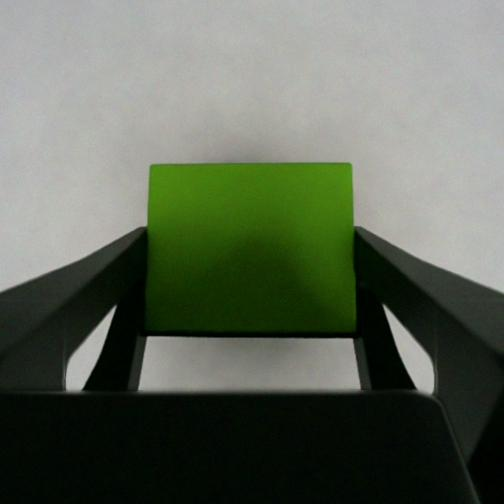

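move --arm3 '{"target":[-0.848,1.582,0.887,0.245,-0.703,0.600,0.294],"speed":0.02}' --cameras '[]'

move --arm3 '{"target":[-0.848,1.582,0.879,0.245,-0.703,0.600,0.294],"speed":0.02}' --cameras '["arm3_cam_wrist"]'

Scene clock: 371.07 s.
Joint torques (N m): arm1=[-1.44 -12.16 9.37 1.07 -0.01 -0.01] | arm2=[-0.73 -16.91 6.26 2.91 -0.03 0.18] | arm3=[-1.96 -12.81 6.83 2.66 -0.25 -0.06]
Heat: arm1: hottest joint3_rad 47 °C; arm2: hottest joint2_rad 39 °C; arm3: hottest joint3_rad 57 °C.
move: arm3 done
Joint velocities: within noise
arm1, arm2: as last shown
arm2.hand: x=-0.0901 y=+0.1953 z=+1.0391 quat_wxyz=(-0.575, +0.411, -0.586, -0.396) (m; scene frame)
arm2.hand_target: x=-0.0865 y=+0.1926 z=+1.0602 quat_wxyz=(-0.588, +0.397, -0.576, -0.406) (m; scene frame)
arm3.joint_positions: joint1_rad=+0.904 joint2_rad=+1.887 joint3_rad=+1.099 joint4_rad=-0.016 joint5_rad=-0.014 joint6_rad=-0.002 gripper_m=+0.05160
arm3.joint_status: not commanded
arm3.hand: x=-0.8528 y=+1.5771 z=+0.8877 quat_wxyz=(-0.239, +0.705, -0.601, -0.289) (m; scene frame)
arm3.hand_target: x=-0.8479 y=+1.5819 z=+0.8871 quat_wxyz=(-0.245, +0.703, -0.600, -0.294) (m; scene frame)
arm3.hand_status: done (0.007 m and 0.9 deg from the pose sent, 0.014 m and 0.0 deg at the start)
pictures: none
No camera images: "cameras" was empty.

Scene clock: 372.07 s.
Joint torques (N m): arm1=[-1.49 -12.1 9.37 1.05 -0.01 -0.01] | arm2=[-0.56 -16.67 6.11 2.99 -0.08 0.17] | arm3=[-1.85 -12.81 6.53 2.62 -0.25 -0.06]
Heat: arm1: hottest joint3_rad 47 °C; arm2: hottest joint2_rad 39 °C; arm3: hottest joint3_rad 57 °C.
move: arm3 done
Joint velocities: within noise
arm1, arm2: as last shown
arm2.hand_target: x=-0.0865 y=+0.1926 z=+1.0601 quat_wxyz=(-0.588, +0.397, -0.576, -0.406) (m; scene frame)
arm3.joint_positions: joint1_rad=+0.904 joint2_rad=+1.901 joint3_rad=+1.099 joint4_rad=+0.003 joint5_rad=-0.014 joint6_rad=-0.002 gripper_m=+0.05160
arm3.joint_status: not commanded
arm3.hand: x=-0.8531 y=+1.5790 z=+0.8824 quat_wxyz=(-0.241, +0.705, -0.601, -0.291) (m; scene frame)
arm3.hand_target: x=-0.8480 y=+1.5820 z=+0.8792 quat_wxyz=(-0.245, +0.703, -0.600, -0.294) (m; scene frame)
arm3.hand_status: done (0.007 m and 0.6 deg from the pose sent, 0.011 m and 0.9 deg at the start)
pictures: arm3_cam_wrist
camera_calibration:
arm3_cam_wrist: T_world_to_cam=[[0.985668, 0.168019, -0.0150932, 0.589015], [0.164011, -0.975391, -0.147354, 1.81365], [-0.0394801, 0.142767, -0.988969, 0.73821], [0, 0, 0, 1]] pos_world=[-0.848888, 1.56466, 1.00621]

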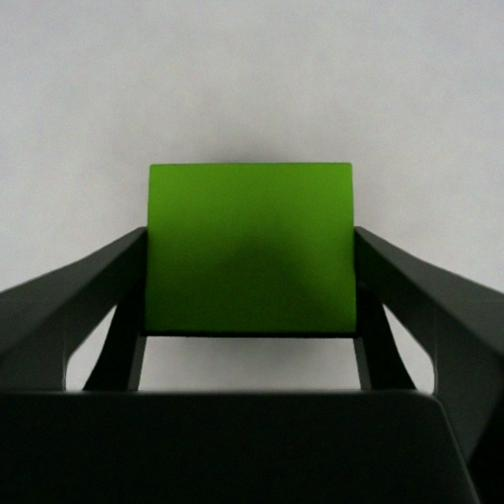

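move --arm3 '{"target":[-0.848,1.582,0.869,0.245,-0.703,0.600,0.294],"speed":0.02}' --cameras '[]'

move --arm3 '{"target":[-0.848,1.582,0.860,0.245,-0.703,0.600,0.294],"speed":0.02}' --cameras '["arm3_cam_wrist"]'

Scene clock: 378.17 s.
Joint torques (N m): arm1=[-1.49 -12.16 9.37 1.06 0 0] | arm2=[-0.56 -17.08 6.3 2.97 -0.03 0.11] | arm3=[-2.02 -12.22 6.16 2.48 -0.23 -0.07]
Heat: arm1: hottest joint3_rad 47 °C; arm2: hottest joint2_rad 39 °C; arm3: hottest joint3_rad 56 °C.
move: arm3 off_target
Joint velocities: within noise
arm1, arm2: as last shown
arm3.joint_positions: joint1_rad=+0.904 joint2_rad=+1.911 joint3_rad=+1.099 joint4_rad=+0.032 joint5_rad=-0.015 joint6_rad=-0.002 gripper_m=+0.05160
arm3.joint_status: not commanded
arm3.hand: x=-0.8538 y=+1.5827 z=+0.8811 quat_wxyz=(-0.246, +0.702, -0.598, -0.298) (m; scene frame)
arm3.hand_target: x=-0.8481 y=+1.5817 z=+0.8692 quat_wxyz=(-0.245, +0.703, -0.600, -0.294) (m; scene frame)
arm3.hand_status: off_target (0.013 m and 0.5 deg from the pose sent, 0.014 m and 0.6 deg at the start)
pictures: none
No camera images: "cameras" was empty.

Scene clock: 379.13 s.
Joint torques (N m): arm1=[-1.44 -12.1 9.39 1.06 -0.01 -0.01] | arm2=[-0.85 -16.5 6.17 2.69 -0.03 0.1] | arm3=[-1.85 -11.52 5.89 2.39 -0.2 -0.06]
Heat: arm1: hottest joint3_rad 47 °C; arm2: hottest joint2_rad 39 °C; arm3: hottest joint3_rad 56 °C.
move: arm3 off_target
Joint velocities: within noise
arm1, arm2: as last shown
arm3.joint_positions: joint1_rad=+0.904 joint2_rad=+1.919 joint3_rad=+1.099 joint4_rad=+0.057 joint5_rad=-0.015 joint6_rad=-0.002 gripper_m=+0.05160
arm3.joint_status: not commanded
arm3.hand: x=-0.8544 y=+1.5861 z=+0.8803 quat_wxyz=(-0.251, +0.700, -0.596, -0.304) (m; scene frame)
arm3.hand_target: x=-0.8481 y=+1.5815 z=+0.8606 quat_wxyz=(-0.245, +0.703, -0.600, -0.294) (m; scene frame)
arm3.hand_status: off_target (0.022 m and 1.5 deg from the pose sent, 0.022 m and 0.5 deg at the start)
pictures: arm3_cam_wrist
camera_calibration:
arm3_cam_wrist: T_world_to_cam=[[0.985453, 0.169261, -0.0152701, 0.587143], [0.163695, -0.969502, -0.182399, 1.84178], [-0.0456776, 0.177246, -0.983106, 0.669918], [0, 0, 0, 1]] pos_world=[-0.849493, 1.56749, 1.00351]

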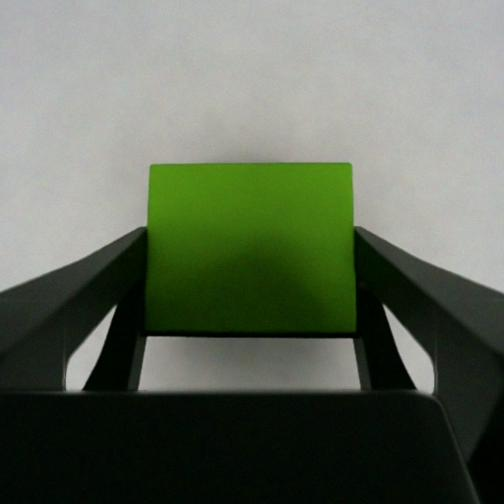

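move --arm3 '{"target":[-0.848,1.582,0.877,0.245,-0.703,0.600,0.294],"speed":0.05}' --cameras '[]'

move --arm3 '{"joints":{"gripper_m":0.062}}' --cameras '[]'

move --arm3 '{"joints":{"gripper_m":0.092}}' --arm1 '{"joints":{"joint1_rad":1.89}}' --cameras '["arm3_cam_wrist"]'

move --arm3 '{"target":[-0.824,1.450,1.015,0.245,-0.703,0.600,0.294],"speed":0.2}' --cameras '["arm3_cam_wrist"]'

move --arm3 '{"target":[-0.589,1.335,0.955,0.319,-0.510,0.770,0.211],"speed":0.25}' --cameras '["arm3_cam_wrist"]'

Scene clock: 394.47 s.
Joint torques (N m): arm1=[-1.44 -12.16 9.37 1.06 -0.01 0] | arm2=[-0.73 -16.26 6.15 2.92 -0.1 0.13] | arm3=[-1.9 -13.98 6.38 0.85 -0.2 -0.07]
Heat: arm1: hottest joint3_rad 47 °C; arm2: hottest joint2_rad 39 °C; arm3: hottest joint3_rad 53 °C.
move: arm3 done
Joint velocities: within noise
arm1: as last shown
arm2.joint_positions: joint1_rad=+1.407 joint2_rad=+1.773 joint3_rad=+0.679 joint4_rad=+1.069 joint5_rad=+0.037 joint6_rad=-0.006 gripper_m=+0.08496
arm2.joint_status: not commanded
arm2.hand: x=-0.0901 y=+0.1953 z=+1.0391 quat_wxyz=(-0.575, +0.411, -0.586, -0.396) (m; scene frame)
arm2.hand_target: x=-0.0865 y=+0.1926 z=+1.0601 quat_wxyz=(-0.588, +0.397, -0.576, -0.406) (m; scene frame)
arm2.hand_status: not commanded
arm3.joint_positions: joint1_rad=+0.904 joint2_rad=+1.919 joint3_rad=+1.099 joint4_rad=+0.052 joint5_rad=-0.016 joint6_rad=-0.002 gripper_m=+0.05160
arm3.joint_status: not commanded
arm3.hand: x=-0.8543 y=+1.5852 z=+0.8792 quat_wxyz=(-0.249, +0.701, -0.596, -0.302) (m; scene frame)
arm3.hand_target: x=-0.8482 y=+1.5820 z=+0.8769 quat_wxyz=(-0.245, +0.703, -0.600, -0.294) (m; scene frame)
arm3.hand_status: done (0.007 m and 1.2 deg from the pose sent, 0.008 m and 1.4 deg at the start)
pictures: none
No camera images: "cameras" was empty.

Scene clock: 395.07 s.
Joint torques (N m): arm1=[-1.55 -12.16 9.4 1.06 -0.01 0] | arm2=[-0.62 -15.97 6.22 2.92 -0.06 0.17] | arm3=[-1.96 -13.8 6.49 1.44 -0.2 -0.06]
Heat: arm1: hottest joint3_rad 47 °C; arm2: hottest joint2_rad 39 °C; arm3: hottest joint3_rad 53 °C.
move: arm3 done
Joint velocities: within noise
arm1.joint_positions: joint1_rad=+1.501 joint2_rad=+1.239 joint3_rad=+1.128 joint4_rad=-0.655 joint5_rad=+0.002 joint6_rad=+0.001 gripper_m=+0.08493
arm1.joint_status: not commanded
arm1.hand: x=+0.5947 y=-0.2969 z=+1.2658 quat_wxyz=(-0.105, +0.887, -0.248, -0.376) (m; scene frame)
arm1.hand_target: x=+0.5946 y=-0.2962 z=+1.2699 quat_wxyz=(-0.106, +0.887, -0.248, -0.376) (m; scene frame)
arm1.hand_status: not commanded
arm2: as last shown
arm3.joint_positions: joint1_rad=+0.904 joint2_rad=+1.919 joint3_rad=+1.097 joint4_rad=+0.037 joint5_rad=-0.016 joint6_rad=-0.002 gripper_m=+0.06193
arm3.joint_status: all done
arm3.hand: x=-0.8538 y=+1.5816 z=+0.8756 quat_wxyz=(-0.244, +0.703, -0.599, -0.296) (m; scene frame)
arm3.hand_target: x=-0.8482 y=+1.5819 z=+0.8769 quat_wxyz=(-0.245, +0.703, -0.600, -0.294) (m; scene frame)
arm3.hand_status: not commanded
pictures: none
No camera images: "cameras" was empty.

Scene clock: 396.20 s.
Joint torques (N m): arm1=[-1.32 -12.22 9.39 1.07 0.06 0] | arm2=[-0.21 -16.03 6.27 2.95 -0.05 0.18] | arm3=[-1.9 -13.98 6.48 1.46 -0.2 -0.07]
Heat: arm1: hottest joint3_rad 47 °C; arm2: hottest joint2_rad 39 °C; arm3: hottest joint3_rad 53 °C.
move: arm1 done; arm3 done
Joint velocities: within noise
arm1.joint_positions: joint1_rad=+1.889 joint2_rad=+1.239 joint3_rad=+1.128 joint4_rad=-0.655 joint5_rad=+0.000 joint6_rad=+0.001 gripper_m=+0.08493
arm1.joint_status: all done
arm1.hand: x=+0.5254 y=-0.4858 z=+1.2659 quat_wxyz=(-0.030, +0.918, -0.072, -0.389) (m; scene frame)
arm1.hand_target: x=+0.5250 y=-0.4861 z=+1.2700 quat_wxyz=(-0.030, +0.918, -0.071, -0.390) (m; scene frame)
arm1.hand_status: not commanded
arm2: as last shown
arm3.joint_positions: joint1_rad=+0.904 joint2_rad=+1.919 joint3_rad=+1.097 joint4_rad=+0.037 joint5_rad=-0.016 joint6_rad=-0.002 gripper_m=+0.09193
arm3.joint_status: all done
arm3.hand: x=-0.8538 y=+1.5816 z=+0.8756 quat_wxyz=(-0.244, +0.703, -0.599, -0.296) (m; scene frame)
arm3.hand_target: x=-0.8482 y=+1.5819 z=+0.8769 quat_wxyz=(-0.245, +0.703, -0.600, -0.294) (m; scene frame)
arm3.hand_status: not commanded
pictures: arm3_cam_wrist
camera_calibration:
arm3_cam_wrist: T_world_to_cam=[[0.985452, 0.169198, -0.0159984, 0.587894], [0.164507, -0.973277, -0.160217, 1.8237], [-0.0426793, 0.155255, -0.986952, 0.706733], [0, 0, 0, 1]] pos_world=[-0.84919, 1.56577, 0.999105]

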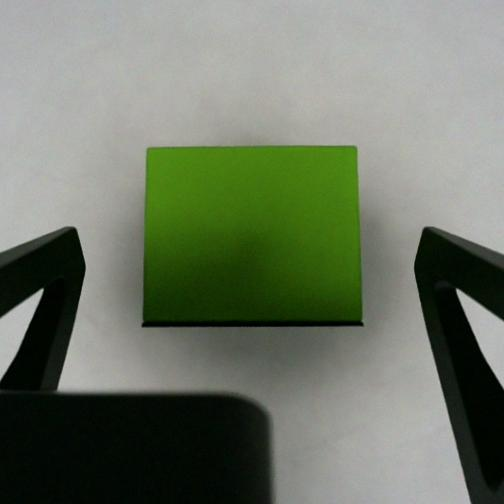

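Scene clock: 398.03 s.
Joint torques (N m): arm1=[-1.2 -12.1 9.4 1.06 0.05 0] | arm2=[0.03 -16.03 6.28 3.02 -0.07 0.09] | arm3=[-1.96 -8.94 7.68 1.44 -0.27 -0.09]
Heat: arm1: hottest joint3_rad 47 °C; arm2: hottest joint2_rad 39 °C; arm3: hottest joint3_rad 53 °C.
move: arm3 done
Joint velocities: within noise
arm1, arm2: as last shown
arm3.joint_positions: joint1_rad=+0.892 joint2_rad=+1.378 joint3_rad=+0.842 joint4_rad=-0.256 joint5_rad=-0.023 joint6_rad=-0.009 gripper_m=+0.09193
arm3.joint_status: not commanded
arm3.hand: x=-0.8288 y=+1.4521 z=+1.0112 quat_wxyz=(-0.243, +0.703, -0.600, -0.294) (m; scene frame)
arm3.hand_target: x=-0.8241 y=+1.4501 z=+1.0150 quat_wxyz=(-0.245, +0.703, -0.600, -0.294) (m; scene frame)
arm3.hand_status: done (0.006 m and 0.3 deg from the pose sent, 0.194 m and 0.3 deg at the start)
pictures: arm3_cam_wrist
camera_calibration:
arm3_cam_wrist: T_world_to_cam=[[0.985777, 0.167309, -0.0158599, 0.590262], [0.16291, -0.974492, -0.154358, 1.7097], [-0.0412807, 0.149579, -0.987888, 0.872203], [0, 0, 0, 1]] pos_world=[-0.824389, 1.43687, 1.13491]

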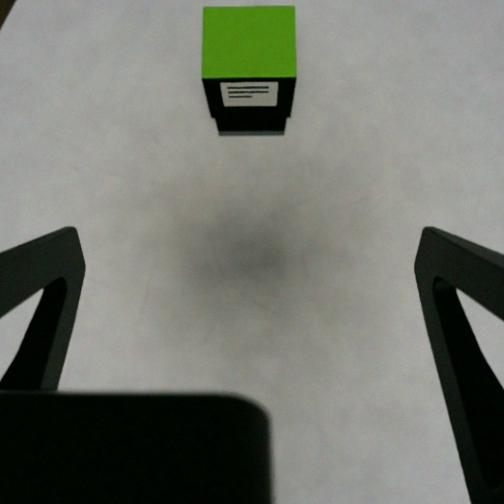

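Scene clock: 399.90 s.
Joint torques (N m): arm1=[-1.26 -12.16 9.4 1.06 0.05 0] | arm2=[-0.56 -16.44 6.37 2.92 -0.03 0.1] | arm3=[-1.79 -5.54 6.97 2.55 -0.25 -0.08]
Heat: arm1: hottest joint3_rad 47 °C; arm2: hottest joint2_rad 39 °C; arm3: hottest joint3_rad 53 °C.
move: arm3 done
Joint velocities: within noise
arm1, arm2: as last shown
arm3.joint_positions: joint1_rad=+0.373 joint2_rad=+1.245 joint3_rad=+0.537 joint4_rad=-0.104 joint5_rad=+0.017 joint6_rad=+0.016 gripper_m=+0.09193
arm3.joint_status: not commanded
arm3.hand: x=-0.5925 y=+1.3333 z=+0.9494 quat_wxyz=(-0.309, +0.512, -0.775, -0.205) (m; scene frame)
arm3.hand_target: x=-0.5890 y=+1.3349 z=+0.9550 quat_wxyz=(-0.319, +0.510, -0.770, -0.211) (m; scene frame)
arm3.hand_status: done (0.007 m and 1.4 deg from the pose sent, 0.273 m and 32.3 deg at the start)
pictures: arm3_cam_wrist
camera_calibration:
arm3_cam_wrist: T_world_to_cam=[[0.922481, -0.385991, -0.00636229, 1.06741], [-0.383364, -0.914018, -0.132677, 1.12105], [0.0453967, 0.124831, -0.991139, 0.926089], [0, 0, 0, 1]] pos_world=[-0.596932, 1.32107, 1.07341]

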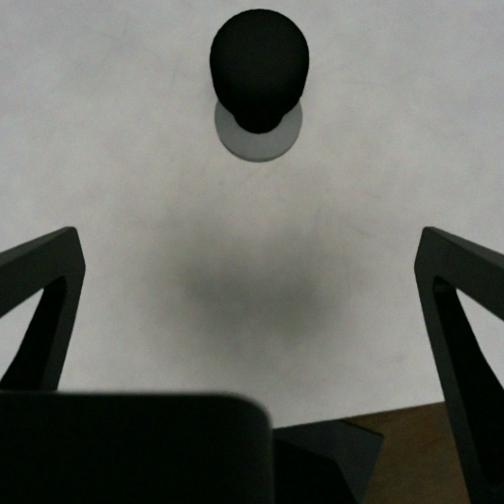

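move --arm3 '{"target":[-0.543,1.447,0.877,0.319,-0.510,0.770,0.211],"speed":0.15}' --cameras '["arm3_cam_wrist"]'

move --arm3 '{"joints":{"gripper_m":0.037}}' --cameras '["arm3_cam_wrist"]'

move --arm3 '{"target":[-0.600,1.33,1.13,0.319,-0.510,0.770,0.211]}' --arm2 '{"target":[-0.0865,0.17,1.085,0.588,-0.397,0.576,0.406]}' --cameras '["arm3_cam_wrist"]'

Scene clock: 417.63 s.
Joint torques (N m): arm1=[-1.26 -12.1 9.4 1.07 0.06 0] | arm2=[-0.56 -16.26 6.34 2.99 -0.02 0.15] | arm3=[-2.14 -8.76 8.72 2.5 -0.23 -0.09]
Heat: arm1: hottest joint3_rad 47 °C; arm2: hottest joint2_rad 39 °C; arm3: hottest joint3_rad 53 °C.
move: arm3 off_target
Joint velocities: within noise
arm1, arm2: as last shown
arm3.joint_positions: joint1_rad=+0.373 joint2_rad=+1.712 joint3_rad=+0.740 joint4_rad=+0.132 joint5_rad=+0.015 joint6_rad=+0.014 gripper_m=+0.09193
arm3.joint_status: not commanded
arm3.hand: x=-0.5566 y=+1.4241 z=+0.8624 quat_wxyz=(-0.298, +0.516, -0.778, -0.198) (m; scene frame)
arm3.hand_target: x=-0.5434 y=+1.4455 z=+0.8778 quat_wxyz=(-0.319, +0.510, -0.770, -0.211) (m; scene frame)
arm3.hand_status: off_target (0.030 m and 3.1 deg from the pose sent, 0.144 m and 1.4 deg at the start)
pictures: arm3_cam_wrist
camera_calibration:
arm3_cam_wrist: T_world_to_cam=[[0.923014, -0.384724, -0.00571555, 1.06673], [-0.383172, -0.917737, -0.104587, 1.18745], [0.0349915, 0.0987249, -0.994499, 0.861161], [0, 0, 0, 1]] pos_world=[-0.55974, 1.41515, 0.986713]

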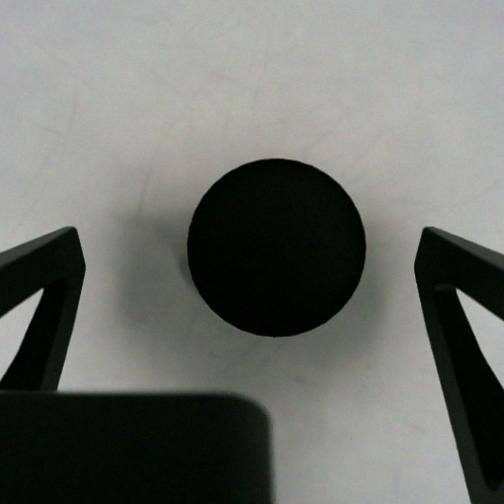

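Scene clock: 418.30 s.
Joint torques (N m): arm1=[-1.26 -12.1 9.37 1.07 0.05 0] | arm2=[-0.32 -16.85 6.09 3.02 -0.05 0.16] | arm3=[-1.73 -9 8.77 2.5 -0.24 -0.06]
Heat: arm1: hottest joint3_rad 47 °C; arm2: hottest joint2_rad 39 °C; arm3: hottest joint3_rad 53 °C.
move: arm3 off_target
Joint velocities: within noise
arm1, arm2: as last shown
arm3.joint_positions: joint1_rad=+0.370 joint2_rad=+1.712 joint3_rad=+0.740 joint4_rad=+0.132 joint5_rad=+0.015 joint6_rad=+0.013 gripper_m=+0.04391
arm3.joint_status: gripper_m off_target (ended at +0.04394, target +0.03700)
arm3.hand: x=-0.5553 y=+1.4236 z=+0.8624 quat_wxyz=(-0.298, +0.515, -0.779, -0.197) (m; scene frame)
arm3.hand_target: x=-0.5436 y=+1.4455 z=+0.8778 quat_wxyz=(-0.319, +0.510, -0.770, -0.211) (m; scene frame)
arm3.hand_status: not commanded
pictures: arm3_cam_wrist
camera_calibration:
arm3_cam_wrist: T_world_to_cam=[[0.922311, -0.386417, -0.00495456, 1.06668], [-0.384778, -0.917056, -0.104664, 1.18567], [0.0359005, 0.0984395, -0.994495, 0.862077], [0, 0, 0, 1]] pos_world=[-0.558539, 1.41464, 0.986713]

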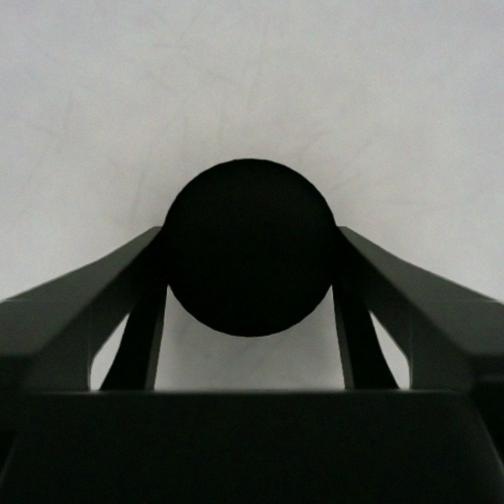

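Scene clock: 420.40 s.
Joint torques (N m): arm1=[-1.32 -12.16 9.39 1.07 0.05 -0.01] | arm2=[-0.91 -15.27 6.72 1.58 -0.2 0.1] | arm3=[-0.67 -5.25 15.51 1.77 0.11 0.1]
Heat: arm1: hottest joint3_rad 47 °C; arm2: hottest joint2_rad 39 °C; arm3: hottest joint3_rad 53 °C.
move: arm2 off_target; arm3 off_target
Joint velocities: within noise
arm1: as last shown
arm2.joint_positions: joint1_rad=+1.396 joint2_rad=+1.656 joint3_rad=+0.628 joint4_rad=+1.031 joint5_rad=+0.023 joint6_rad=-0.006 gripper_m=+0.08496
arm2.joint_status: not commanded
arm2.hand: x=-0.0928 y=+0.1743 z=+1.0722 quat_wxyz=(-0.582, +0.406, -0.578, -0.403) (m; scene frame)
arm2.hand_target: x=-0.0865 y=+0.1700 z=+1.0847 quat_wxyz=(-0.588, +0.397, -0.576, -0.406) (m; scene frame)
arm2.hand_status: off_target (0.015 m and 1.4 deg from the pose sent, 0.053 m and 2.8 deg at the start)
arm3.joint_positions: joint1_rad=+0.384 joint2_rad=+0.986 joint3_rad=+0.757 joint4_rad=-0.683 joint5_rad=+0.027 joint6_rad=+0.021 gripper_m=+0.04391
arm3.joint_status: not commanded
arm3.hand: x=-0.6064 y=+1.3039 z=+1.0681 quat_wxyz=(-0.272, +0.523, -0.788, -0.177) (m; scene frame)
arm3.hand_target: x=-0.6016 y=+1.3252 z=+1.1298 quat_wxyz=(-0.319, +0.510, -0.770, -0.212) (m; scene frame)
arm3.hand_status: off_target (0.067 m and 7.1 deg from the pose sent, 0.287 m and 3.0 deg at the start)
pictures: arm3_cam_wrist
camera_calibration:
arm3_cam_wrist: T_world_to_cam=[[0.922341, -0.386377, 0.00059601, 1.06267], [-0.386128, -0.921798, -0.0345613, 1.00823], [0.0139031, 0.0316471, -0.999402, 1.1592], [0, 0, 0, 1]] pos_world=[-0.606957, 1.30329, 1.19272]

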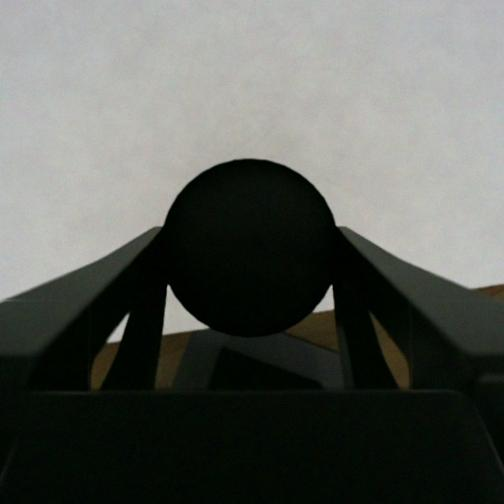

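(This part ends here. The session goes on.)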